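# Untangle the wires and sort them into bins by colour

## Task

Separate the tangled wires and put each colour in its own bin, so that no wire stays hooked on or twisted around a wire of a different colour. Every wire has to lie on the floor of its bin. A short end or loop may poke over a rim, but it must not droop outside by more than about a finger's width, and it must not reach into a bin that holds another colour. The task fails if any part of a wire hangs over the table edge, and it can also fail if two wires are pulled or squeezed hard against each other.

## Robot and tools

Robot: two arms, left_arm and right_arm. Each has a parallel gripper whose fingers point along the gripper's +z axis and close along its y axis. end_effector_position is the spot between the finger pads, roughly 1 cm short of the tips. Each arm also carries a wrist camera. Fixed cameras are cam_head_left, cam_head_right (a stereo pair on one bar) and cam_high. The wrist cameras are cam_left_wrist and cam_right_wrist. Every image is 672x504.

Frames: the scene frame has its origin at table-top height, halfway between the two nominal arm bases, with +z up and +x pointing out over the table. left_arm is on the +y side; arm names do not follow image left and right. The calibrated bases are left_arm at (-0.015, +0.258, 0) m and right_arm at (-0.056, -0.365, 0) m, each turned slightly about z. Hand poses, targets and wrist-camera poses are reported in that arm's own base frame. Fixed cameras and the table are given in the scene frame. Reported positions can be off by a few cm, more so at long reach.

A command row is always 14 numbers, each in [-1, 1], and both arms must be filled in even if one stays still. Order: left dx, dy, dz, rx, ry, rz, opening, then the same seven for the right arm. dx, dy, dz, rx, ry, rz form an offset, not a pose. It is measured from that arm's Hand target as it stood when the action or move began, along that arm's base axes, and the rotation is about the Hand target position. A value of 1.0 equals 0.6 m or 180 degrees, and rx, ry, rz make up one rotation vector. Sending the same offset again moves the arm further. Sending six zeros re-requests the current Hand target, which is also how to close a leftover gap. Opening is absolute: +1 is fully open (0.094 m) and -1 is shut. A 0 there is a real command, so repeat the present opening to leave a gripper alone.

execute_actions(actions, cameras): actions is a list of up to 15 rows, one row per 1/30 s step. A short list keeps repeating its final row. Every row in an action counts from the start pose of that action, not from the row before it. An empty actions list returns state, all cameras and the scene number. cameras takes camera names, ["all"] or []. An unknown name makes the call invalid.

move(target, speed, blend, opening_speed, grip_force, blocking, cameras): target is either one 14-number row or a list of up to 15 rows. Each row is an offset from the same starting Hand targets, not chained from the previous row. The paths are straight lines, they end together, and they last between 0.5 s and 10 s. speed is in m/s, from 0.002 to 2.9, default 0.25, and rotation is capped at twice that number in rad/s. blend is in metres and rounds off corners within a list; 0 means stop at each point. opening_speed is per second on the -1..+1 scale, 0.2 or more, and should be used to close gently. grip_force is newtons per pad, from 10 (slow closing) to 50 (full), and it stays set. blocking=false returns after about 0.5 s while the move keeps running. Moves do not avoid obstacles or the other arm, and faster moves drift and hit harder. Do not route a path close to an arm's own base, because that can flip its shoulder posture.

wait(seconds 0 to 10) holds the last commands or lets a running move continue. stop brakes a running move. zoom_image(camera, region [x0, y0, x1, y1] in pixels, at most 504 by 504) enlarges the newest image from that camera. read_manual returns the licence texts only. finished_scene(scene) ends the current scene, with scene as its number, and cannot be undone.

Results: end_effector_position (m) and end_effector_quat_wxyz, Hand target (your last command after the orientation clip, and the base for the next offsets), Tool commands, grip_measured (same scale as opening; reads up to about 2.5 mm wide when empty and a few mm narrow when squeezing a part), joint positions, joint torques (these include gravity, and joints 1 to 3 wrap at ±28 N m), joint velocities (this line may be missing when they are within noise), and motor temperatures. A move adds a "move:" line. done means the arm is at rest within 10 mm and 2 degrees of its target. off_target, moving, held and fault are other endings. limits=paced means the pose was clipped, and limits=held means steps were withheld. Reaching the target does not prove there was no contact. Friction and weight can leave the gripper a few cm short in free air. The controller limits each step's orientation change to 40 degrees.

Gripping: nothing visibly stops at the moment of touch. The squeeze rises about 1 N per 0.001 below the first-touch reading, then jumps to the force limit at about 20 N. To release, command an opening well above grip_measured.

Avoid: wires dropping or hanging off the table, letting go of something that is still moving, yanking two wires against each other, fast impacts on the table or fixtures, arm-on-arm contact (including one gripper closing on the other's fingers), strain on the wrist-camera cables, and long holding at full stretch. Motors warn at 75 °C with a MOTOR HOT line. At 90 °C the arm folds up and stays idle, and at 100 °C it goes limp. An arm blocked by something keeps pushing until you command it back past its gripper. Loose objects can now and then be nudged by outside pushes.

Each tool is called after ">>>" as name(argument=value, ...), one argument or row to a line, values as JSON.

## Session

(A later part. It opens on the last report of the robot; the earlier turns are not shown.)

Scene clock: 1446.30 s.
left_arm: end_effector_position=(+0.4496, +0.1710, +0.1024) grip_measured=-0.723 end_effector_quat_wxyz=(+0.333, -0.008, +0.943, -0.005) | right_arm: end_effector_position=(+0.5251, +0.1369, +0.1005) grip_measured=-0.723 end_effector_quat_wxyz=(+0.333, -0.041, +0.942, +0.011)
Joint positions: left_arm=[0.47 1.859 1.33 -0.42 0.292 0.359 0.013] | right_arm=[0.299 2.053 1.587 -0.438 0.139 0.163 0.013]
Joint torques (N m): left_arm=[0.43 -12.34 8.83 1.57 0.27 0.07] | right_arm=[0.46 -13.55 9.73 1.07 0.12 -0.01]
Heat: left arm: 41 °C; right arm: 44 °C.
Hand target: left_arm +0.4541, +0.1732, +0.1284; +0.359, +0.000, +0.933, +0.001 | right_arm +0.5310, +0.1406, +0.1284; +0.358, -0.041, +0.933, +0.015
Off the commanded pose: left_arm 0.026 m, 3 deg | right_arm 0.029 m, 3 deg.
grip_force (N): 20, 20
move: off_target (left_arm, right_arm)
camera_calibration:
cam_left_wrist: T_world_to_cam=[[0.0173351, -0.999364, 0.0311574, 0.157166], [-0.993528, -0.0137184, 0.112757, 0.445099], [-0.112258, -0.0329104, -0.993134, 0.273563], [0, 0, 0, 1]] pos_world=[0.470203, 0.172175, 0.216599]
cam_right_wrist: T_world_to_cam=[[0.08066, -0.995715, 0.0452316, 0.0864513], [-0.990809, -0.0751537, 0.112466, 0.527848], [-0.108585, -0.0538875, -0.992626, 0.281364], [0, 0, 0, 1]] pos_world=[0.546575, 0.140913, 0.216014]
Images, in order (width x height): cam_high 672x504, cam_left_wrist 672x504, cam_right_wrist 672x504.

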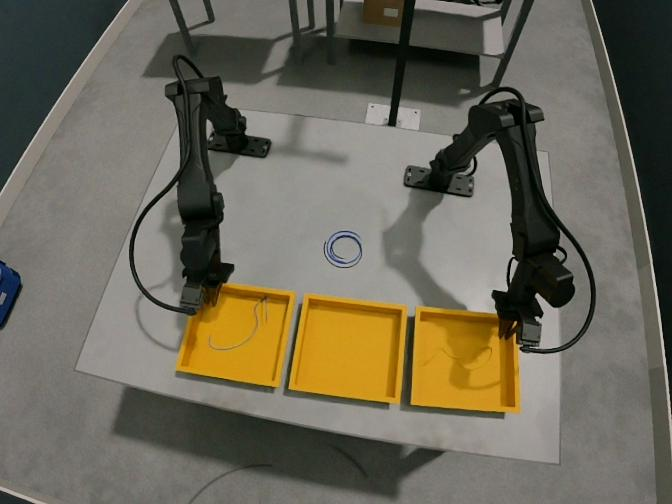

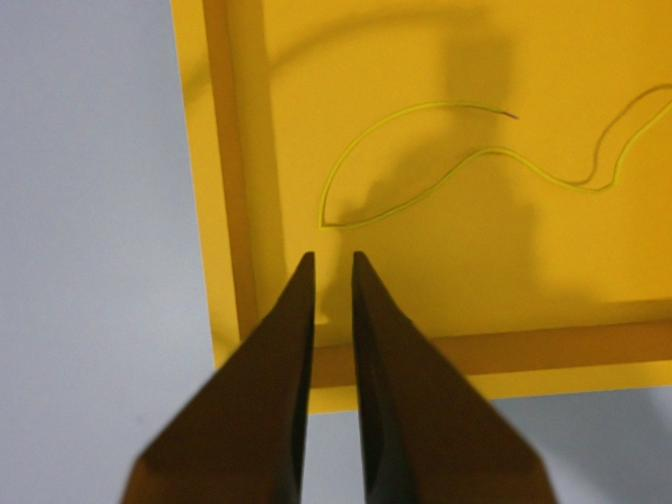

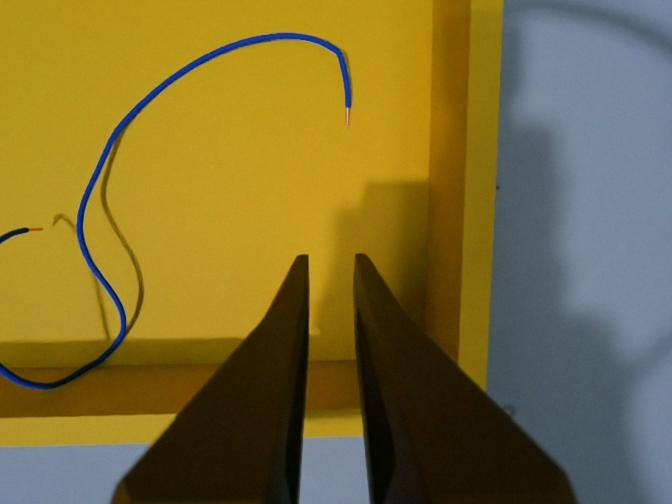

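>>> move(
  target=[-0.157,-0.088,0.12,0,0,0,-0.72, -0.435,0.3823,0.0693,0.0083,-0.0151,0.25,-0.5],
  speed=0.15,
  cameras=["cam_right_wrist", "cam_high"],
)

Scene clock: 1467.90 s.
left_arm: end_effector_position=(+0.3632, +0.1272, +0.1950) grip_measured=-0.723 end_effector_quat_wxyz=(+0.352, -0.004, +0.936, +0.005) | right_arm: end_effector_position=(+0.2703, +0.3716, +0.1574) grip_measured=-0.503 end_effector_quat_wxyz=(+0.336, -0.389, +0.843, +0.158)
Joint positions: left_arm=[0.47 1.415 1.2 -0.689 0.292 0.359 0.013] | right_arm=[0.964 1.642 1.23 -0.401 0.063 0.074 0.023]
Joint torques (N m): left_arm=[-0.68 -7.68 6.28 1.62 0.2 -0.04] | right_arm=[0.02 -10.04 7.47 1.2 0.06 -0.07]
Heat: left arm: 40 °C; right arm: 44 °C.
Hand target: left_arm +0.3598, +0.1204, +0.2005; +0.359, +0.000, +0.933, +0.001 | right_arm +0.2699, +0.3700, +0.1699; +0.347, -0.391, +0.837, +0.162
Off the commanded pose: left_arm 0.009 m, 1 deg | right_arm 0.013 m, 2 deg.
grip_force (N): 20, 20
move: off_target (right_arm)
camera_calibration:
cam_right_wrist: T_world_to_cam=[[0.757201, -0.652375, 0.0324498, 0.0296689], [-0.653169, -0.756563, 0.0313381, 0.461361], [0.00410612, -0.0449244, -0.998982, 0.290051], [0, 0, 0, 1]] pos_world=[0.27769, 0.381434, 0.274335]
Images, in order (width x height): cam_high 672x504, cam_right_wrist 672x504.

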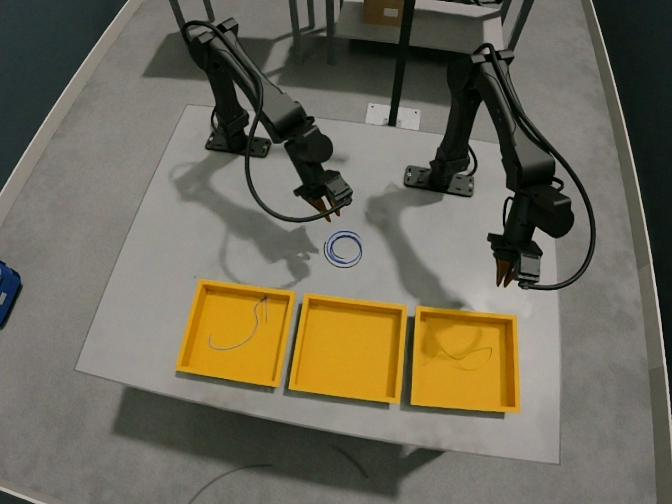

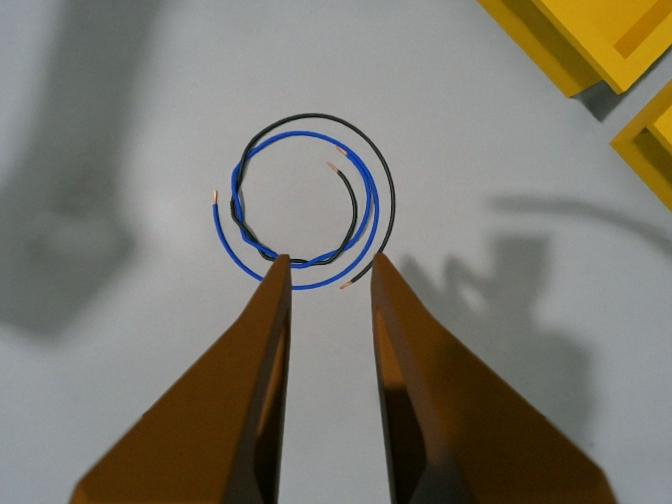

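>>> zoom_image(
  camera="cam_right_wrist",
  region=[200, 100, 410, 300],
)

Scaled by 2.400 from the camera's 672x504 image, which has a finer 960x720 frame.

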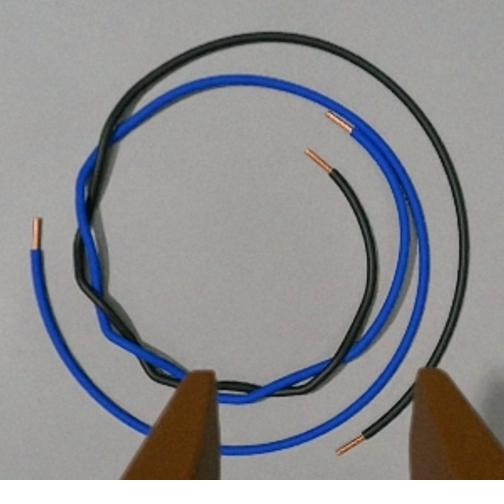

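>>> zoom_image(
  camera="cam_right_wrist",
  region=[250, 220, 370, 310],
)

Scaled by 4.200 from the camera's 672x504 image, which has a finer 960x720 frame.

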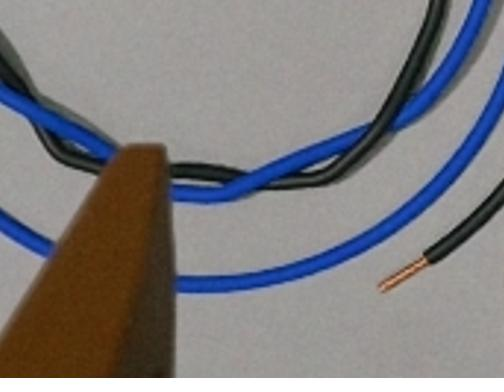

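>>> move(
  target=[0,0,0,0,0,0,-0.72, -0.0378,-0.0097,-0.12,0.0051,0.2722,-0.4181,-0.8],
  speed=0.2,
  cameras=["cam_right_wrist"],
)

Scene clock: 1671.87 s.
left_arm: end_effector_position=(+0.3632, +0.1272, +0.1949) grip_measured=-0.723 end_effector_quat_wxyz=(+0.352, -0.004, +0.936, +0.005) | right_arm: end_effector_position=(+0.2435, +0.3640, +0.0959) grip_measured=-0.797 end_effector_quat_wxyz=(+0.021, +0.275, +0.959, +0.070)
Joint positions: left_arm=[0.47 1.415 1.2 -0.689 0.292 0.359 0.013] | right_arm=[0.977 2.083 1.824 -1.165 -0.004 1.536 0.01]
Joint torques (N m): left_arm=[-0.66 -7.66 6.28 1.65 0.19 -0.04] | right_arm=[-0.21 -9.26 9.06 0.17 0.07 0.11]
Heat: left arm: 42 °C; right arm: 43 °C.
Hand target: left_arm +0.3599, +0.1204, +0.2005; +0.359, +0.000, +0.933, +0.001 | right_arm +0.2473, +0.3641, +0.0979; +0.022, +0.283, +0.956, +0.066
Off the commanded pose: left_arm 0.009 m, 1 deg | right_arm 0.004 m, 1 deg.
grip_force (N): 20, 20
move: done
camera_calibration:
cam_right_wrist: T_world_to_cam=[[-0.508819, -0.853433, -0.112943, 0.442446], [-0.646606, 0.292259, 0.704617, -0.0079799], [-0.568334, 0.431552, -0.700542, 0.165697], [0, 0, 0, 1]] pos_world=[0.314136, 0.308424, 0.171671]
Images, in order (width x height): cam_right_wrist 672x504.

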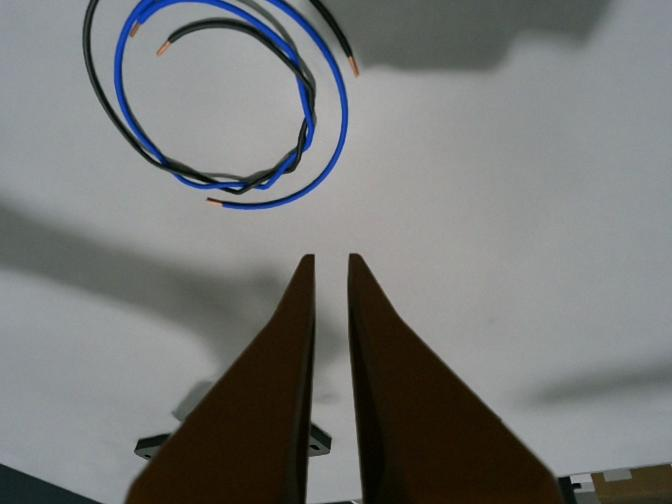

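>>> move(
  target=[0,0,0,0,0,0,-0.72,0.01533,0.01567,-0.0882,0,0,0,-0.8],
  speed=0.08,
  cameras=["cam_right_wrist"],
)

Scene clock: 1704.97 s.
left_arm: end_effector_position=(+0.3632, +0.1272, +0.1949) grip_measured=-0.723 end_effector_quat_wxyz=(+0.352, -0.004, +0.936, +0.005) | right_arm: end_effector_position=(+0.2544, +0.3775, +0.0528) grip_measured=-0.797 end_effector_quat_wxyz=(+0.022, +0.277, +0.958, +0.074)
Joint positions: left_arm=[0.47 1.415 1.2 -0.689 0.292 0.359 0.013] | right_arm=[0.974 2.164 1.776 -1.029 -0.005 1.536 0.01]
Joint torques (N m): left_arm=[-0.69 -7.66 6.26 1.65 0.19 -0.04] | right_arm=[-0.54 -10.19 5.19 0.47 0.06 0.05]
Heat: left arm: 42 °C; right arm: 44 °C.
Hand target: left_arm +0.3599, +0.1204, +0.2005; +0.359, +0.000, +0.933, +0.001 | right_arm +0.2566, +0.3735, +0.0450; +0.022, +0.283, +0.956, +0.066
Off the commanded pose: left_arm 0.009 m, 1 deg | right_arm 0.009 m, 1 deg.
grip_force (N): 20, 20
move: done
camera_calibration:
cam_right_wrist: T_world_to_cam=[[-0.511805, -0.850545, -0.120949, 0.454742], [-0.647916, 0.289699, 0.704471, 0.0268365], [-0.564146, 0.438916, -0.699351, 0.132073], [0, 0, 0, 1]] pos_world=[0.324635, 0.321035, 0.12846]
Images, in order (width x height): cam_right_wrist 672x504.

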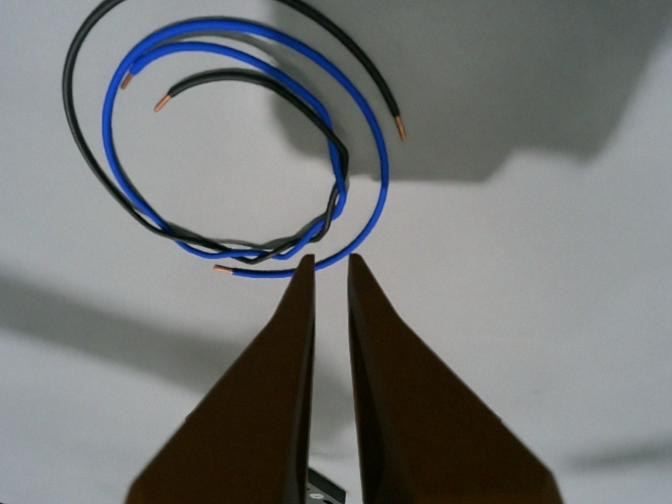

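>>> move(
  target=[0,0,0,0,0,0,-0.72,-0.0035,-0.0192,-0.025,0,0,0,-0.8],
  speed=0.06,
  cameras=["cam_right_wrist"],
)

Scene clock: 1733.90 s.
left_arm: end_effector_position=(+0.3632, +0.1272, +0.1949) grip_measured=-0.723 end_effector_quat_wxyz=(+0.352, -0.004, +0.936, +0.005) | right_arm: end_effector_position=(+0.2521, +0.3643, +0.0257) grip_measured=-0.797 end_effector_quat_wxyz=(+0.017, +0.283, +0.957, +0.061)
Joint positions: left_arm=[0.47 1.415 1.2 -0.689 0.292 0.359 0.013] | right_arm=[0.961 2.164 1.67 -0.951 -0.006 1.536 0.01]
Joint torques (N m): left_arm=[-0.66 -7.71 6.31 1.65 0.19 -0.04] | right_arm=[-0.5 -12.45 4.98 0.43 0.07 -0.05]
Heat: left arm: 42 °C; right arm: 44 °C.
Hand target: left_arm +0.3599, +0.1204, +0.2005; +0.359, +0.000, +0.933, +0.001 | right_arm +0.2544, +0.3620, +0.0300; +0.022, +0.283, +0.956, +0.066
Off the commanded pose: left_arm 0.009 m, 1 deg | right_arm 0.005 m, 1 deg.
grip_force (N): 20, 20
move: done
camera_calibration:
cam_right_wrist: T_world_to_cam=[[-0.524456, -0.846307, -0.0933324, 0.439885], [-0.632213, 0.31365, 0.70847, 0.0355416], [-0.570309, 0.430567, -0.699542, 0.122124], [0, 0, 0, 1]] pos_world=[0.322818, 0.308548, 0.101306]
Images, in order (width x height): cam_right_wrist 672x504.

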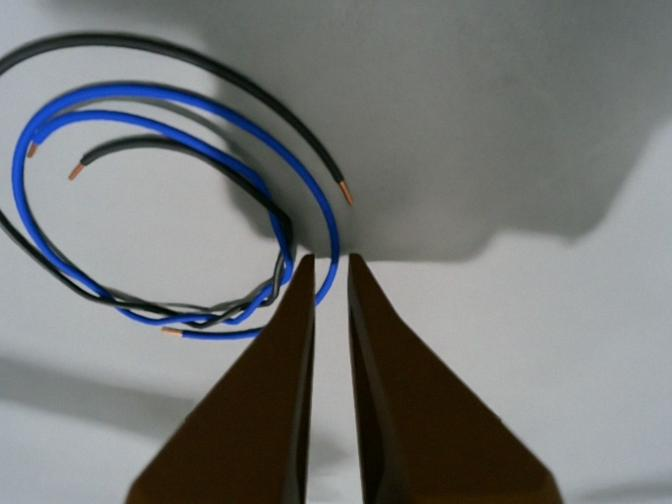

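>>> move(
  target=[0,0,0,0,0,0,-0.72,-0.002,-0.004,-0.0158,0,0,0,-0.8],
  speed=0.03,
  cameras=["cam_right_wrist"],
)

Scene clock: 1760.30 s.
left_arm: end_effector_position=(+0.3632, +0.1272, +0.1949) grip_measured=-0.723 end_effector_quat_wxyz=(+0.352, -0.004, +0.936, +0.005) | right_arm: end_effector_position=(+0.2505, +0.3621, +0.0182) grip_measured=-0.797 end_effector_quat_wxyz=(+0.016, +0.283, +0.957, +0.060)
Joint positions: left_arm=[0.47 1.415 1.2 -0.689 0.292 0.359 0.013] | right_arm=[0.961 2.164 1.639 -0.923 -0.007 1.536 0.01]
Joint torques (N m): left_arm=[-0.69 -7.69 6.28 1.65 0.19 -0.04] | right_arm=[-0.51 -12.41 4.21 0.51 0.09 -0.06]
Motor temperatures (°C): left_arm=[30 39 35 42 28 28 29] | right_arm=[30 45 35 38 31 29 28]
Heat: left arm: 42 °C; right arm: 45 °C.
Hand target: left_arm +0.3599, +0.1204, +0.2005; +0.359, +0.000, +0.933, +0.001 | right_arm +0.2532, +0.3596, +0.0206; +0.022, +0.283, +0.956, +0.066
Off the commanded pose: left_arm 0.009 m, 1 deg | right_arm 0.004 m, 1 deg.
grip_force (N): 20, 20
move: done
camera_calibration:
cam_right_wrist: T_world_to_cam=[[-0.524584, -0.846509, -0.0907437, 0.436565], [-0.63094, 0.314991, 0.70901, 0.0396598], [-0.5716, 0.429189, -0.699335, 0.117704], [0, 0, 0, 1]] pos_world=[0.321317, 0.306546, 0.0938108]
Images, in order (width x height): cam_right_wrist 672x504.

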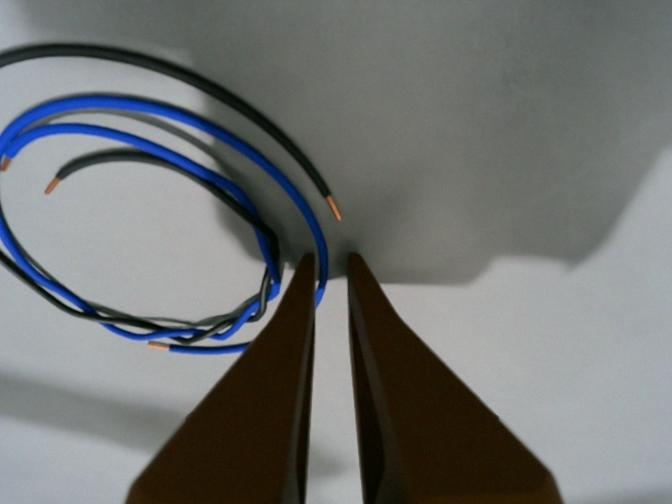

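>>> move(
  target=[0,0,0,0,0,0,-0.72,0,0,0,0,0,0,-1],
  opening_speed=0.3,
  cameras=["cam_right_wrist"],
)

Scene clock: 1766.93 s.
left_arm: end_effector_position=(+0.3632, +0.1272, +0.1949) grip_measured=-0.723 end_effector_quat_wxyz=(+0.352, -0.004, +0.936, +0.005) | right_arm: end_effector_position=(+0.2507, +0.3625, +0.0182) grip_measured=-0.969 end_effector_quat_wxyz=(+0.017, +0.283, +0.957, +0.061)
Joint positions: left_arm=[0.47 1.415 1.2 -0.689 0.292 0.359 0.013] | right_arm=[0.961 2.164 1.639 -0.921 -0.007 1.536 0.001]
Joint torques (N m): left_arm=[-0.68 -7.71 6.3 1.65 0.19 -0.04] | right_arm=[-0.5 -12.49 4.25 0.5 0.06 -0.08]
Heat: left arm: 42 °C; right arm: 45 °C.
Hand target: left_arm +0.3599, +0.1204, +0.2005; +0.359, +0.000, +0.933, +0.001 | right_arm +0.2532, +0.3597, +0.0206; +0.022, +0.283, +0.956, +0.066
Off the commanded pose: left_arm 0.009 m, 1 deg | right_arm 0.004 m, 1 deg.
grip_force (N): 20, 20
move: done
camera_calibration:
cam_right_wrist: T_world_to_cam=[[-0.524538, -0.846337, -0.0925936, 0.437031], [-0.631497, 0.313813, 0.709037, 0.0402311], [-0.571027, 0.430389, -0.699066, 0.11711], [0, 0, 0, 1]] pos_world=[0.321518, 0.306847, 0.0938082]
Images, in order (width x height): cam_right_wrist 672x504.

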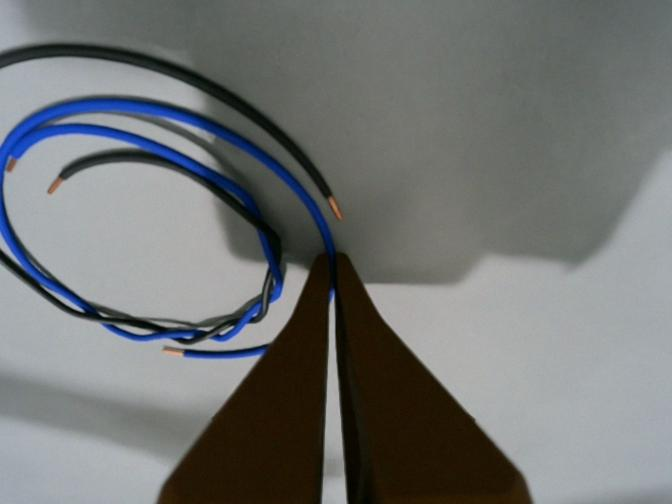

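>>> move(
  target=[-0.1165,-0.5007,-0.0842,0.0371,0.0959,-0.2369,-0.8,0,0,0,0,0,0,-1],
  speed=0.15,
  cameras=["cam_left_wrist", "cam_head_left"],
)

Scene clock: 1821.13 s.
left_arm: end_effector_position=(+0.2910, -0.1518, +0.1496) grip_measured=-0.797 end_effector_quat_wxyz=(+0.207, +0.334, +0.917, -0.074) | right_arm: end_effector_position=(+0.2507, +0.3625, +0.0182) grip_measured=-0.971 end_effector_quat_wxyz=(+0.017, +0.283, +0.957, +0.061)
Joint positions: left_arm=[-0.421 1.387 1.14 -0.895 0.115 0.252 0.01] | right_arm=[0.961 2.164 1.639 -0.921 -0.007 1.536 0.001]
Joint torques (N m): left_arm=[0.57 -5.07 6.76 1.29 0.02 0.01] | right_arm=[-0.38 -12.4 4.34 0.51 0.05 -0.06]
Heat: left arm: 42 °C; right arm: 46 °C.
Hand target: left_arm +0.2920, -0.1493, +0.1499; +0.208, +0.330, +0.918, -0.073 (not the last commanded pose) | right_arm +0.2532, +0.3597, +0.0206; +0.022, +0.283, +0.956, +0.066
Off the commanded pose: left_arm 0.028 m, 3 deg | right_arm 0.004 m, 1 deg.
grip_force (N): 20, 20
move: held (left_arm; a check stopped the path); limits=held
pose unreachable (left arm): on one or more control steps of this call, first in action 0 (counted from 0), this arm could not follow its commanded pose, so it was not sent that pose on those steps. It may still have moved: this result reports where it is.
cause: moving toward the commanded pose would bring a part of the arm too close to another arm (this arm's gripper housing and the right arm's wrist (the part past joint 4), 15 mm apart when this arm was first held).
camera_calibration:
cam_left_wrist: T_world_to_cam=[[-0.634235, -0.773035, 0.0127751, 0.0624685], [-0.723792, 0.59948, 0.341686, 0.258093], [-0.271793, 0.207462, -0.939728, 0.366898], [0, 0, 0, 1]] pos_world=[0.326146, -0.182549, 0.255799]
Images, in order (width x height): cam_head_left 672x504, cam_left_wrist 672x504.

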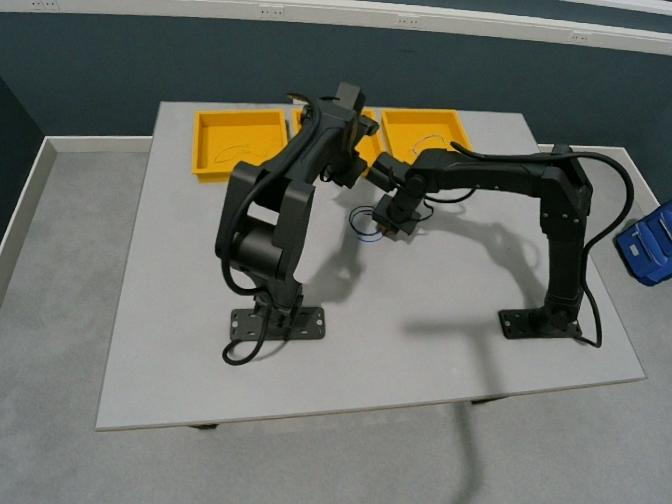

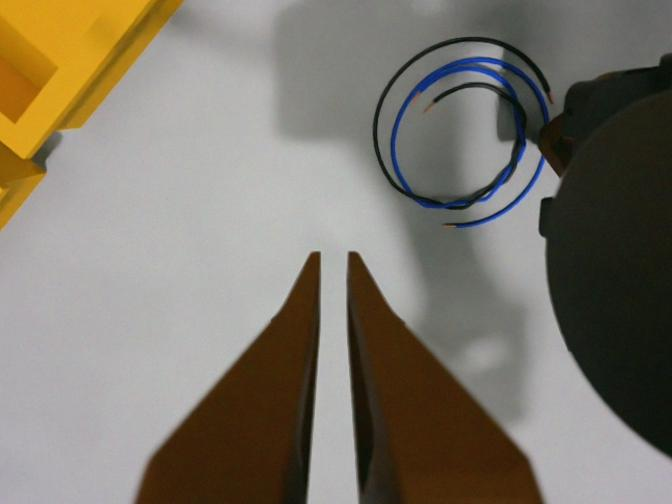

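>>> zoom_image(
  camera="cam_left_wrist",
  region=[350, 20, 570, 240],
)

Scaled by 2.291 from the camera's 672x504 image, which has a finer 960x720 frame.

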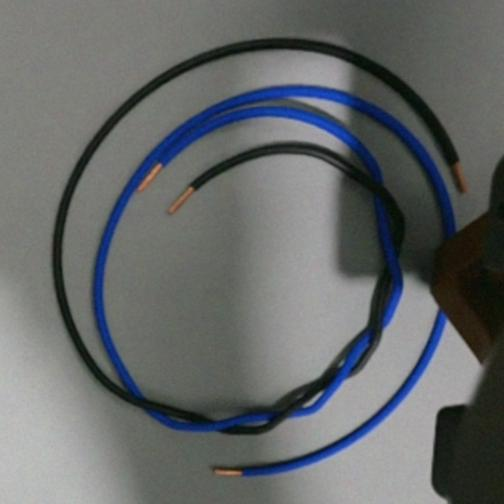

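>>> move(
  target=[0,-0.0012,-0.1332,0.0046,0.0068,-0.0194,-0.8,0,0,0,0,0,0,-1],
  speed=0.1,
  cameras=["cam_left_wrist"],
)

Scene clock: 1884.17 s.
left_arm: end_effector_position=(+0.2913, -0.1489, +0.0735) grip_measured=-0.797 end_effector_quat_wxyz=(+0.194, +0.357, +0.911, -0.069) | right_arm: end_effector_position=(+0.2507, +0.3625, +0.0182) grip_measured=-0.971 end_effector_quat_wxyz=(+0.017, +0.283, +0.957, +0.061)
Joint positions: left_arm=[-0.408 1.457 0.904 -0.621 0.122 0.315 0.01] | right_arm=[0.961 2.164 1.639 -0.921 -0.007 1.536 0.001]
Joint torques (N m): left_arm=[0.47 -4.52 6 1.38 0.18 0.06] | right_arm=[-0.4 -12.44 4.3 0.51 0.07 -0.06]
Heat: left arm: 40 °C; right arm: 47 °C.
Hand target: left_arm +0.2921, -0.1500, +0.0701; +0.194, +0.359, +0.910, -0.076 | right_arm +0.2532, +0.3597, +0.0206; +0.022, +0.283, +0.956, +0.066
Off the commanded pose: left_arm 0.004 m, 1 deg | right_arm 0.004 m, 1 deg.
grip_force (N): 20, 20
move: done
camera_calibration:
cam_left_wrist: T_world_to_cam=[[-0.670221, -0.742159, 0.00199107, 0.0817548], [-0.689576, 0.623723, 0.368042, 0.274257], [-0.274388, 0.245297, -0.929807, 0.30053], [0, 0, 0, 1]] pos_world=[0.326376, -0.184104, 0.178334]
Images, in order (width x height): cam_left_wrist 672x504.

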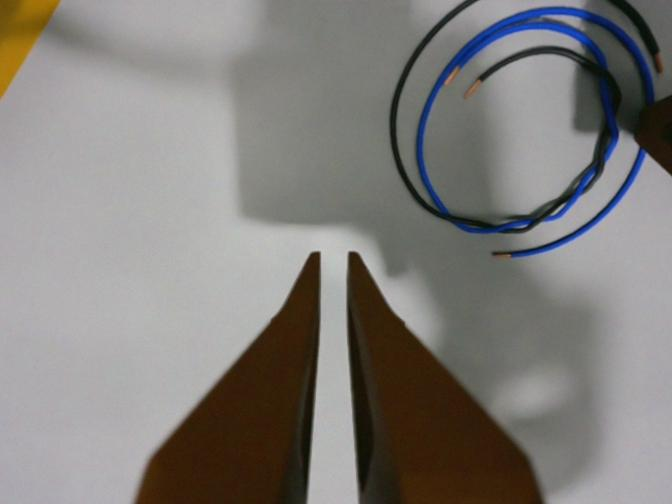

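>>> move(
  target=[0.0265,-0.0667,-0.0535,0,0,0,-0.8,0,0,0,0,0,0,-1],
  speed=0.08,
  cameras=["cam_left_wrist"],
)

Scene clock: 1894.87 s.
left_arm: end_effector_position=(+0.2992, -0.1852, +0.0348) grip_measured=-0.797 end_effector_quat_wxyz=(+0.182, +0.360, +0.912, -0.077) | right_arm: end_effector_position=(+0.2507, +0.3625, +0.0182) grip_measured=-0.971 end_effector_quat_wxyz=(+0.017, +0.283, +0.957, +0.061)
Joint positions: left_arm=[-0.503 1.623 0.904 -0.467 0.105 0.229 0.01] | right_arm=[0.961 2.164 1.639 -0.921 -0.007 1.536 0.001]
Joint torques (N m): left_arm=[-0.43 -5.42 7.99 1.38 -0.03 -0.05] | right_arm=[-0.53 -12.53 4.3 0.45 0.05 -0.06]
Heat: left arm: 40 °C; right arm: 47 °C.
Hand target: left_arm +0.3079, -0.1900, +0.0380; +0.194, +0.358, +0.910, -0.076 | right_arm +0.2532, +0.3597, +0.0206; +0.022, +0.283, +0.956, +0.066
Off the commanded pose: left_arm 0.011 m, 1 deg | right_arm 0.004 m, 1 deg.
grip_force (N): 20, 20
move: off_target (left_arm)
camera_calibration:
cam_left_wrist: T_world_to_cam=[[-0.676973, -0.735611, 0.0241757, 0.0626773], [-0.673388, 0.6323, 0.383075, 0.312833], [-0.29708, 0.243052, -0.923401, 0.281773], [0, 0, 0, 1]] pos_world=[0.336798, -0.220184, 0.138835]
Images, in order (width x height): cam_left_wrist 672x504.

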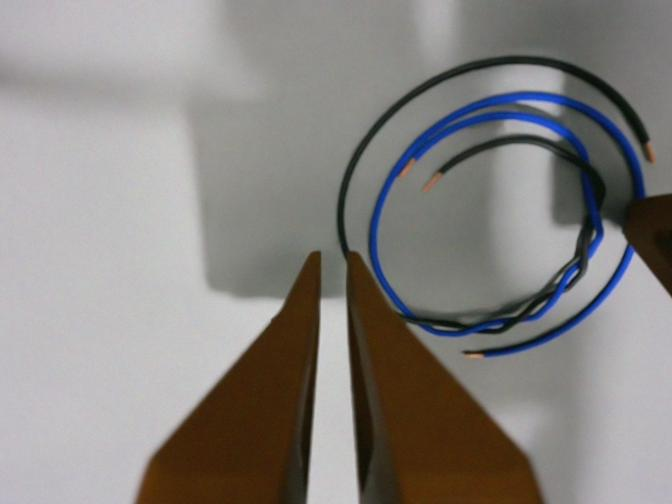

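>>> move(
  target=[0.0177,-0.0183,-0.0183,0,0,0,-0.8,0,0,0,0,0,0,-1],
  speed=0.05,
  cameras=["cam_left_wrist"],
)

Scene clock: 1905.80 s.
left_arm: end_effector_position=(+0.3096, -0.1952, +0.0244) grip_measured=-0.797 end_effector_quat_wxyz=(+0.183, +0.359, +0.912, -0.077) | right_arm: end_effector_position=(+0.2507, +0.3625, +0.0182) grip_measured=-0.971 end_effector_quat_wxyz=(+0.017, +0.283, +0.957, +0.061)
Joint positions: left_arm=[-0.516 1.694 0.935 -0.425 0.1 0.215 0.01] | right_arm=[0.961 2.164 1.639 -0.921 -0.007 1.536 0.001]
Joint torques (N m): left_arm=[-0.55 -5.75 8.16 1.37 -0.04 -0.05] | right_arm=[-0.51 -12.44 4.22 0.47 0.06 -0.03]
Heat: left arm: 40 °C; right arm: 47 °C.
Hand target: left_arm +0.3186, -0.2011, +0.0270; +0.194, +0.359, +0.910, -0.076 | right_arm +0.2532, +0.3597, +0.0206; +0.022, +0.283, +0.956, +0.066
Off the commanded pose: left_arm 0.011 m, 1 deg | right_arm 0.004 m, 1 deg.
grip_force (N): 20, 20
move: off_target (left_arm)
camera_calibration:
cam_left_wrist: T_world_to_cam=[[-0.675658, -0.736826, 0.0239292, 0.0619787], [-0.674692, 0.631112, 0.382737, 0.33031], [-0.297113, 0.242455, -0.923547, 0.277559], [0, 0, 0, 1]] pos_world=[0.3472, -0.23009, 0.128434]
Images, in order (width x height): cam_left_wrist 672x504.

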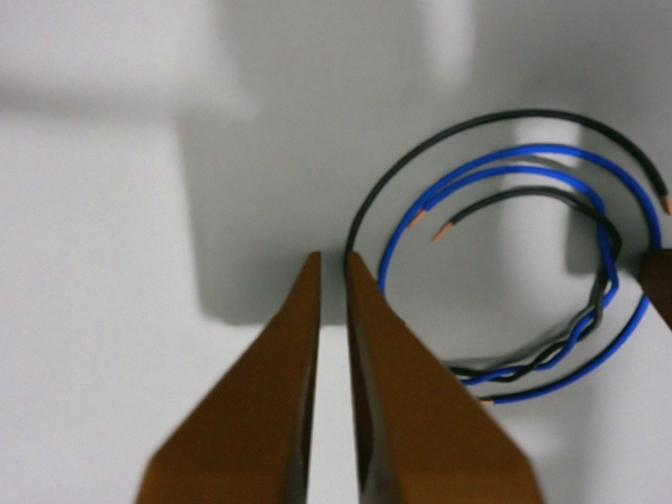

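>>> move(
  target=[-0.0038,-0.0052,-0.0055,0,0,0,-0.8,0,0,0,0,0,0,-1],
  speed=0.03,
  cameras=["cam_left_wrist"],
)

Scene clock: 1926.40 s.
left_arm: end_effector_position=(+0.3106, -0.2001, +0.0258) grip_measured=-0.797 end_effector_quat_wxyz=(+0.190, +0.359, +0.910, -0.078) | right_arm: end_effector_position=(+0.2507, +0.3625, +0.0182) grip_measured=-0.971 end_effector_quat_wxyz=(+0.017, +0.283, +0.957, +0.061)
Joint positions: left_arm=[-0.529 1.694 0.935 -0.41 0.095 0.204 0.01] | right_arm=[0.961 2.164 1.639 -0.921 -0.007 1.536 0.001]
Joint torques (N m): left_arm=[-0.57 -5.33 7.34 1.42 -0.05 -0.05] | right_arm=[-0.42 -12.49 4.21 0.53 0.06 -0.08]
Heat: left arm: 40 °C; right arm: 47 °C.
Hand target: left_arm +0.3162, -0.2042, +0.0236; +0.193, +0.359, +0.910, -0.076 | right_arm +0.2532, +0.3597, +0.0206; +0.022, +0.283, +0.956, +0.066
Off the commanded pose: left_arm 0.007 m, 1 deg | right_arm 0.004 m, 1 deg.
grip_force (N): 20, 20
move: done
camera_calibration:
cam_left_wrist: T_world_to_cam=[[-0.676123, -0.73649, 0.0209727, 0.0592664], [-0.679123, 0.633993, 0.369925, 0.335888], [-0.285743, 0.235872, -0.928825, 0.275605], [0, 0, 0, 1]] pos_world=[0.346933, -0.234309, 0.130492]
Images, in order (width x height): cam_left_wrist 672x504.

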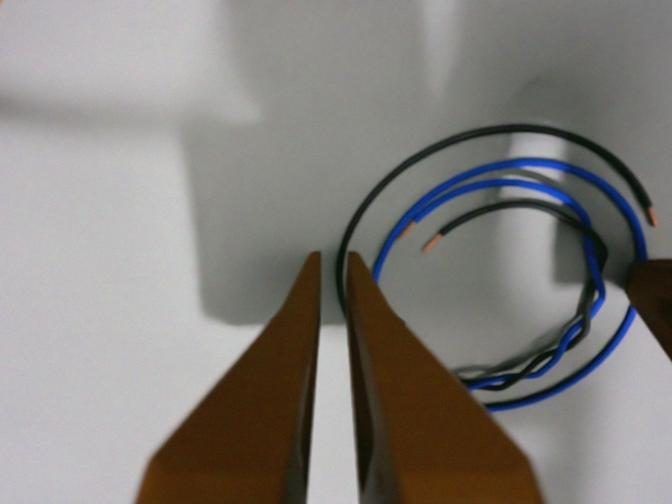

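>>> move(
  target=[0,0,-0.0175,0,0,0,-0.8,0,0,0,0,0,0,-1],
  speed=0.03,
  cameras=["cam_left_wrist"],
)

Scene clock: 1933.97 s.
left_arm: end_effector_position=(+0.3172, -0.2039, +0.0210) grip_measured=-0.797 end_effector_quat_wxyz=(+0.198, +0.359, +0.909, -0.079) | right_arm: end_effector_position=(+0.2507, +0.3625, +0.0182) grip_measured=-0.971 end_effector_quat_wxyz=(+0.017, +0.283, +0.957, +0.061)
Joint positions: left_arm=[-0.529 1.719 0.935 -0.366 0.095 0.203 0.01] | right_arm=[0.961 2.164 1.639 -0.921 -0.007 1.536 0.001]
Joint torques (N m): left_arm=[-0.57 -5.83 5.45 1.44 -0.05 -0.06] | right_arm=[-0.44 -12.48 4.33 0.47 0.04 -0.05]
Heat: left arm: 40 °C; right arm: 47 °C.
Hand target: left_arm +0.3163, -0.2042, +0.0132; +0.194, +0.359, +0.910, -0.076 | right_arm +0.2532, +0.3597, +0.0206; +0.022, +0.283, +0.956, +0.066
Off the commanded pose: left_arm 0.008 m, 1 deg | right_arm 0.004 m, 1 deg.
grip_force (N): 20, 20
move: done
camera_calibration:
cam_left_wrist: T_world_to_cam=[[-0.676074, -0.736639, 0.0169329, 0.0610689], [-0.685063, 0.636869, 0.353675, 0.347327], [-0.271315, 0.227511, -0.935215, 0.267762], [0, 0, 0, 1]] pos_world=[0.351876, -0.237135, 0.12654]
Images, in order (width x height): cam_left_wrist 672x504.

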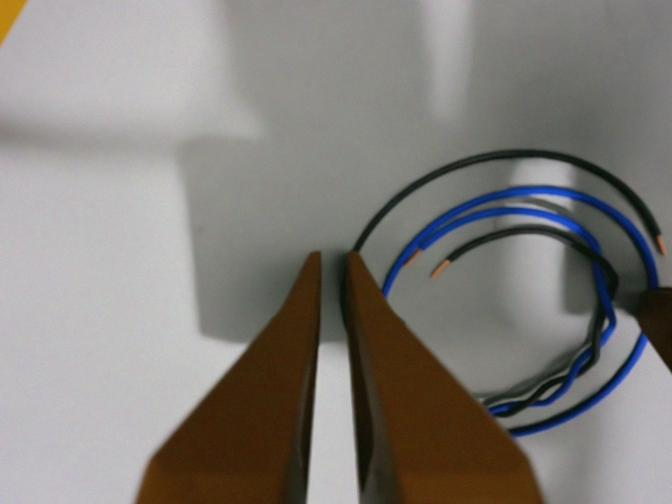

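>>> move(
  target=[-0.0125,0.0075,-0.008,0,0,0,-0.8,0,0,0,0,0,0,-1],
  speed=0.03,
  cameras=["cam_left_wrist"],
)

Scene clock: 1960.33 s.
left_arm: end_effector_position=(+0.3170, -0.2038, +0.0193) grip_measured=-0.797 end_effector_quat_wxyz=(+0.201, +0.359, +0.908, -0.080) | right_arm: end_effector_position=(+0.2507, +0.3625, +0.0182) grip_measured=-0.971 end_effector_quat_wxyz=(+0.017, +0.283, +0.957, +0.061)
Joint positions: left_arm=[-0.529 1.719 0.924 -0.35 0.095 0.203 0.01] | right_arm=[0.961 2.164 1.639 -0.921 -0.007 1.536 0.001]
Joint torques (N m): left_arm=[-0.06 -7.23 6.04 1.27 0.02 0] | right_arm=[-0.47 -12.53 4.19 0.49 0.04 -0.05]
Heat: left arm: 41 °C; right arm: 47 °C.
Hand target: left_arm +0.3170, -0.2038, +0.0193; +0.201, +0.359, +0.908, -0.080 (not the last commanded pose) | right_arm +0.2532, +0.3597, +0.0206; +0.022, +0.283, +0.956, +0.066
Off the commanded pose: left_arm 0.014 m, 1 deg | right_arm 0.004 m, 1 deg.
grip_force (N): 20, 20
move: held (left_arm; a check stopped the path); limits=held
pose unreachable (left arm): on one or more control steps of this call, first in action 0 (counted from 0), this arm could not follow its commanded pose, so it was not sent that pose on those steps. It may still have moved: this result reports where it is.
cause: moving toward the commanded pose would bring a part of the arm too close to another arm (this arm's wrist (the part past joint 4) and the right arm's wrist (the part past joint 4), where that arm would come to rest).
camera_calibration:
cam_left_wrist: T_world_to_cam=[[-0.676109, -0.736631, 0.0158574, 0.0611348], [-0.686709, 0.637797, 0.348778, 0.348621], [-0.267034, 0.224922, -0.937071, 0.264212], [0, 0, 0, 1]] pos_world=[0.351288, -0.236742, 0.125025]
Images, in order (width x height): cam_left_wrist 672x504.

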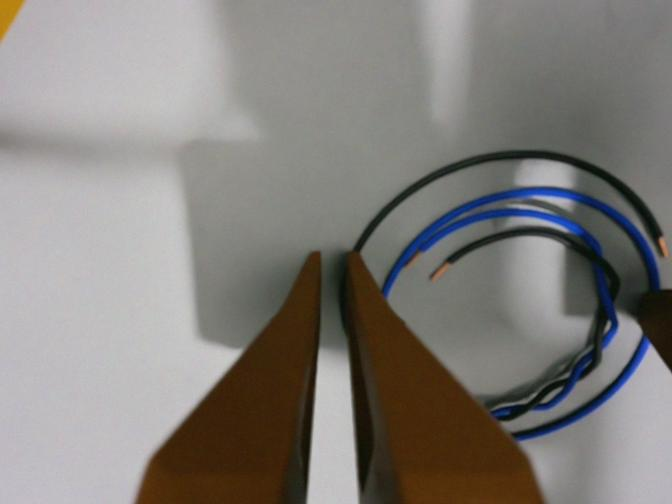

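>>> move(
  target=[-0.0058,0.0083,0.0595,-0.004,-0.004,-0.0602,-0.8,0,0,0,0,0,0,-1],
  speed=0.06,
  cameras=["cam_left_wrist"],
)

Scene clock: 2010.57 s.
left_arm: end_effector_position=(+0.3055, -0.1934, +0.0354) grip_measured=-0.798 end_effector_quat_wxyz=(+0.174, +0.441, +0.876, -0.094) | right_arm: end_effector_position=(+0.2507, +0.3625, +0.0182) grip_measured=-0.971 end_effector_quat_wxyz=(+0.017, +0.283, +0.957, +0.061)
Joint positions: left_arm=[-0.477 1.679 0.972 -0.507 0.181 0.423 0.01] | right_arm=[0.961 2.164 1.639 -0.921 -0.007 1.536 0.001]
Joint torques (N m): left_arm=[0.42 -9.68 8.17 1.07 0.23 0.05] | right_arm=[-0.57 -12.4 4.26 0.49 0.05 -0.06]
Heat: left arm: 40 °C; right arm: 47 °C.
Hand target: left_arm +0.3135, -0.1988, +0.0550; +0.200, +0.442, +0.868, -0.102 | right_arm +0.2532, +0.3597, +0.0206; +0.022, +0.283, +0.956, +0.066
Off the commanded pose: left_arm 0.022 m, 3 deg | right_arm 0.004 m, 1 deg.
grip_force (N): 20, 20
move: off_target (left_arm)
camera_calibration:
cam_left_wrist: T_world_to_cam=[[-0.797794, -0.602409, 0.0250644, 0.123527], [-0.548759, 0.742708, 0.383729, 0.305365], [-0.249778, 0.292382, -0.923105, 0.281239], [0, 0, 0, 1]] pos_world=[0.336368, -0.234612, 0.13934]
Images, in order (width x height): cam_left_wrist 672x504.

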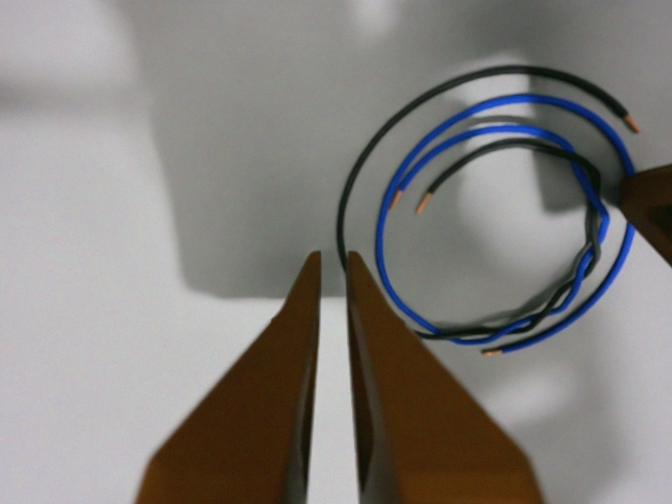

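>>> move(
  target=[-0.0025,-0.007,-0.0533,0,0,0,-0.8,0,0,0,0,0,0,-1],
  speed=0.04,
  cameras=["cam_left_wrist"],
)

Scene clock: 2024.87 s.
left_arm: end_effector_position=(+0.3150, -0.1995, +0.0296) grip_measured=-0.798 end_effector_quat_wxyz=(+0.205, +0.441, +0.869, -0.095) | right_arm: end_effector_position=(+0.2507, +0.3625, +0.0182) grip_measured=-0.971 end_effector_quat_wxyz=(+0.017, +0.283, +0.957, +0.061)
Joint positions: left_arm=[-0.48 1.69 0.931 -0.391 0.181 0.421 0.01] | right_arm=[0.961 2.164 1.639 -0.921 -0.007 1.536 0.001]
Joint torques (N m): left_arm=[-0.55 -5.81 5.45 1.47 0.18 -0.05] | right_arm=[-0.49 -12.45 4.37 0.5 0.07 -0.04]
Heat: left arm: 40 °C; right arm: 47 °C.
Hand target: left_arm +0.3119, -0.2029, +0.0229; +0.200, +0.442, +0.868, -0.102 | right_arm +0.2532, +0.3597, +0.0206; +0.022, +0.283, +0.956, +0.066
Off the commanded pose: left_arm 0.008 m, 1 deg | right_arm 0.004 m, 1 deg.
grip_force (N): 20, 20
move: done
camera_calibration:
cam_left_wrist: T_world_to_cam=[[-0.799077, -0.601227, -0.0015105, 0.129044], [-0.568012, 0.754102, 0.329685, 0.327228], [-0.197077, 0.264302, -0.94409, 0.258468], [0, 0, 0, 1]] pos_world=[0.339924, -0.237492, 0.13633]
Images, in order (width x height): cam_left_wrist 672x504.

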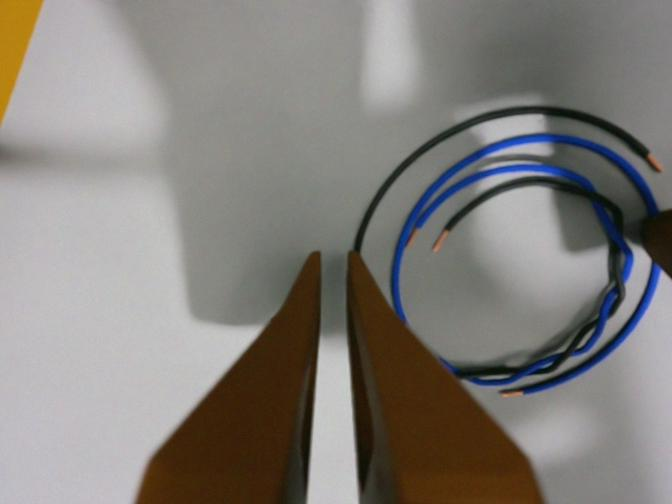

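>>> move(
  target=[-0.0083,-0.0063,-0.012,0,0,0,-0.8,0,0,0,0,0,0,-1],
  speed=0.03,
  cameras=["cam_left_wrist"],
)

Scene clock: 2035.80 s.
left_arm: end_effector_position=(+0.3098, -0.2047, +0.0232) grip_measured=-0.798 end_effector_quat_wxyz=(+0.206, +0.442, +0.868, -0.098) | right_arm: end_effector_position=(+0.2507, +0.3625, +0.0182) grip_measured=-0.971 end_effector_quat_wxyz=(+0.017, +0.283, +0.957, +0.061)
Joint positions: left_arm=[-0.499 1.695 0.905 -0.354 0.181 0.403 0.01] | right_arm=[0.961 2.164 1.639 -0.921 -0.007 1.536 0.001]
Joint torques (N m): left_arm=[-0.55 -5.68 5.3 1.47 0.11 -0.05] | right_arm=[-0.47 -12.52 4.34 0.49 0.07 -0.07]
Heat: left arm: 40 °C; right arm: 47 °C.
Hand target: left_arm +0.3070, -0.2068, +0.0158; +0.200, +0.442, +0.868, -0.102 | right_arm +0.2532, +0.3597, +0.0206; +0.022, +0.283, +0.956, +0.066
Off the commanded pose: left_arm 0.008 m, 1 deg | right_arm 0.004 m, 1 deg.
grip_force (N): 20, 20
move: done
camera_calibration:
cam_left_wrist: T_world_to_cam=[[-0.801112, -0.598501, 0.00403281, 0.122726], [-0.564979, 0.758432, 0.32493, 0.330443], [-0.19753, 0.258027, -0.945729, 0.251658], [0, 0, 0, 1]] pos_world=[0.33472, -0.242101, 0.130134]
Images, in order (width x height): cam_left_wrist 672x504.

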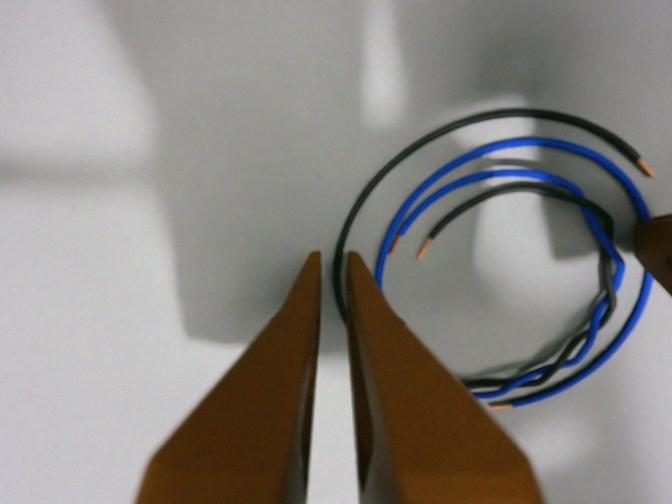

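>>> move(
  target=[-0.0063,0.0017,-0.0117,0,0,0,-0.8,0,0,0,0,0,0,-1],
  speed=0.02,
  cameras=["cam_left_wrist"],
)

Scene clock: 2046.33 s.
left_arm: end_effector_position=(+0.3076, -0.2045, +0.0182) grip_measured=-0.798 end_effector_quat_wxyz=(+0.209, +0.441, +0.867, -0.099) | right_arm: end_effector_position=(+0.2507, +0.3625, +0.0182) grip_measured=-0.971 end_effector_quat_wxyz=(+0.017, +0.283, +0.957, +0.061)
Joint positions: left_arm=[-0.501 1.695 0.878 -0.32 0.181 0.4 0.01] | right_arm=[0.961 2.164 1.639 -0.921 -0.007 1.536 0.001]
Joint torques (N m): left_arm=[-0.62 -5.45 5.03 1.47 0.1 -0.04] | right_arm=[-0.65 -12.51 4.23 0.45 0.07 -0.06]
Heat: left arm: 40 °C; right arm: 47 °C.
Hand target: left_arm +0.3033, -0.2058, +0.0088; +0.200, +0.442, +0.868, -0.102 | right_arm +0.2532, +0.3597, +0.0206; +0.022, +0.283, +0.956, +0.066
Off the commanded pose: left_arm 0.010 m, 1 deg | right_arm 0.004 m, 1 deg.
grip_force (N): 20, 20
move: done
camera_calibration:
cam_left_wrist: T_world_to_cam=[[-0.800655, -0.59912, 0.00252193, 0.120951], [-0.567233, 0.759384, 0.31872, 0.331589], [-0.192867, 0.253754, -0.947846, 0.244243], [0, 0, 0, 1]] pos_world=[0.332035, -0.241317, 0.125515]
Images, in order (width x height): cam_left_wrist 672x504.

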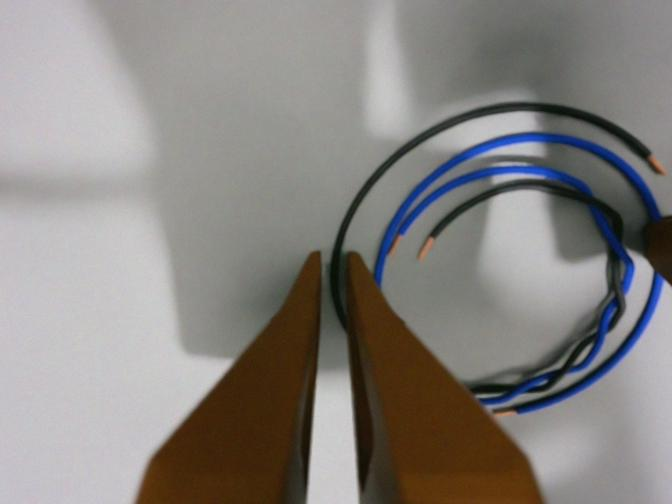

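>>> move(
  target=[0,0,-0.0035,0,0,0,-1,0,0,0,0,0,0,-1],
  speed=0.02,
  opening_speed=0.25,
  cameras=["cam_left_wrist"],
)

Scene clock: 2064.43 s.
left_arm: end_effector_position=(+0.3090, -0.2053, +0.0183) grip_measured=-0.960 end_effector_quat_wxyz=(+0.214, +0.441, +0.866, -0.099) | right_arm: end_effector_position=(+0.2507, +0.3625, +0.0182) grip_measured=-0.971 end_effector_quat_wxyz=(+0.017, +0.283, +0.957, +0.061)
Joint positions: left_arm=[-0.501 1.695 0.874 -0.306 0.181 0.4 0.002] | right_arm=[0.961 2.164 1.639 -0.921 -0.007 1.536 0.001]
Joint torques (N m): left_arm=[-0.64 -5.09 5 1.42 0.09 -0.05] | right_arm=[-0.5 -12.52 4.19 0.47 0.06 -0.05]
Heat: left arm: 40 °C; right arm: 47 °C.
Hand target: left_arm +0.3033, -0.2057, +0.0067; +0.200, +0.442, +0.868, -0.102 | right_arm +0.2532, +0.3597, +0.0206; +0.022, +0.283, +0.956, +0.066
Off the commanded pose: left_arm 0.013 m, 2 deg | right_arm 0.004 m, 1 deg.
grip_force (N): 20, 20
move: off_target (left_arm)
camera_calibration:
cam_left_wrist: T_world_to_cam=[[-0.800659, -0.599118, -0.00162476, 0.121686], [-0.569976, 0.760872, 0.310162, 0.334193], [-0.184588, 0.24926, -0.950682, 0.241343], [0, 0, 0, 1]] pos_world=[0.33246, -0.24153, 0.125984]
Images, in order (width x height): cam_left_wrist 672x504.

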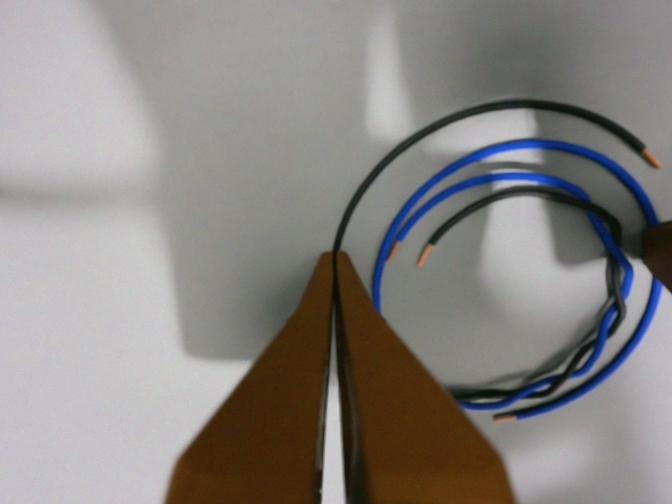

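>>> move(
  target=[0.0045,0.0095,0.0805,0,0,0,-1,-0.0028,-0.0028,0.0623,0,0,0,-1],
  speed=0.06,
  cameras=["cam_left_wrist", "cam_right_wrist"],
)

Scene clock: 2076.17 s.
left_arm: end_effector_position=(+0.2985, -0.1961, +0.0379) grip_measured=-0.963 end_effector_quat_wxyz=(+0.177, +0.441, +0.874, -0.097) | right_arm: end_effector_position=(+0.2458, +0.3555, +0.0377) grip_measured=-0.971 end_effector_quat_wxyz=(+0.013, +0.283, +0.958, +0.050)
Joint positions: left_arm=[-0.493 1.653 0.95 -0.502 0.181 0.408 0.002] | right_arm=[0.961 2.131 1.67 -1.006 -0.007 1.536 0.001]
Joint torques (N m): left_arm=[0.46 -9.17 8.01 1.11 0.18 0.07] | right_arm=[-0.36 -13.31 8.66 0.09 0.08 -0.04]
Heat: left arm: 40 °C; right arm: 47 °C.
Hand target: left_arm +0.3060, -0.2000, +0.0550; +0.200, +0.442, +0.868, -0.102 | right_arm +0.2515, +0.3579, +0.0578; +0.022, +0.283, +0.956, +0.066
Off the commanded pose: left_arm 0.019 m, 3 deg | right_arm 0.021 m, 2 deg.
grip_force (N): 20, 20
move: off_target (left_arm, right_arm)
camera_calibration:
cam_left_wrist: T_world_to_cam=[[-0.799372, -0.600224, 0.0271238, 0.11715], [-0.548183, 0.747056, 0.376035, 0.303555], [-0.245968, 0.285723, -0.926208, 0.280229], [0, 0, 0, 1]] pos_world=[0.328978, -0.236524, 0.142226]
cam_right_wrist: T_world_to_cam=[[-0.525557, -0.847822, -0.0706273, 0.430188], [-0.622505, 0.32664, 0.711192, 0.0186795], [-0.579894, 0.417738, -0.699441, 0.137604], [0, 0, 0, 1]] pos_world=[0.317512, 0.301139, 0.113344]
Images, in order (width x height): cam_left_wrist 672x504, cam_right_wrist 672x504.

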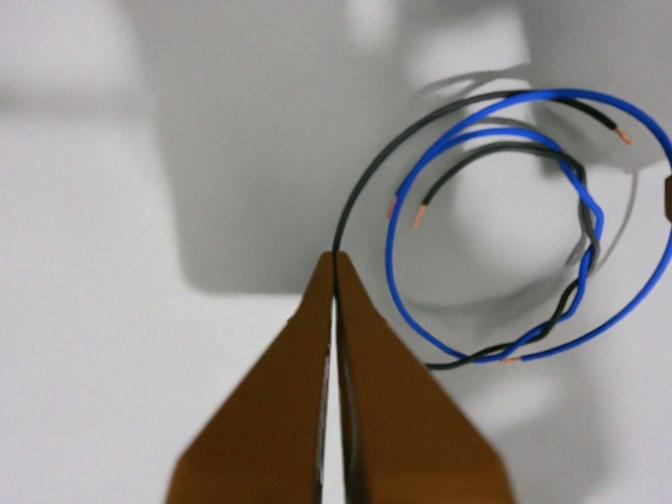

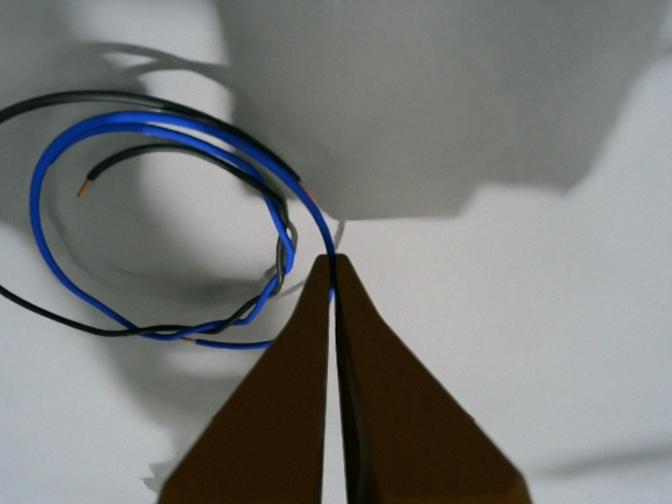

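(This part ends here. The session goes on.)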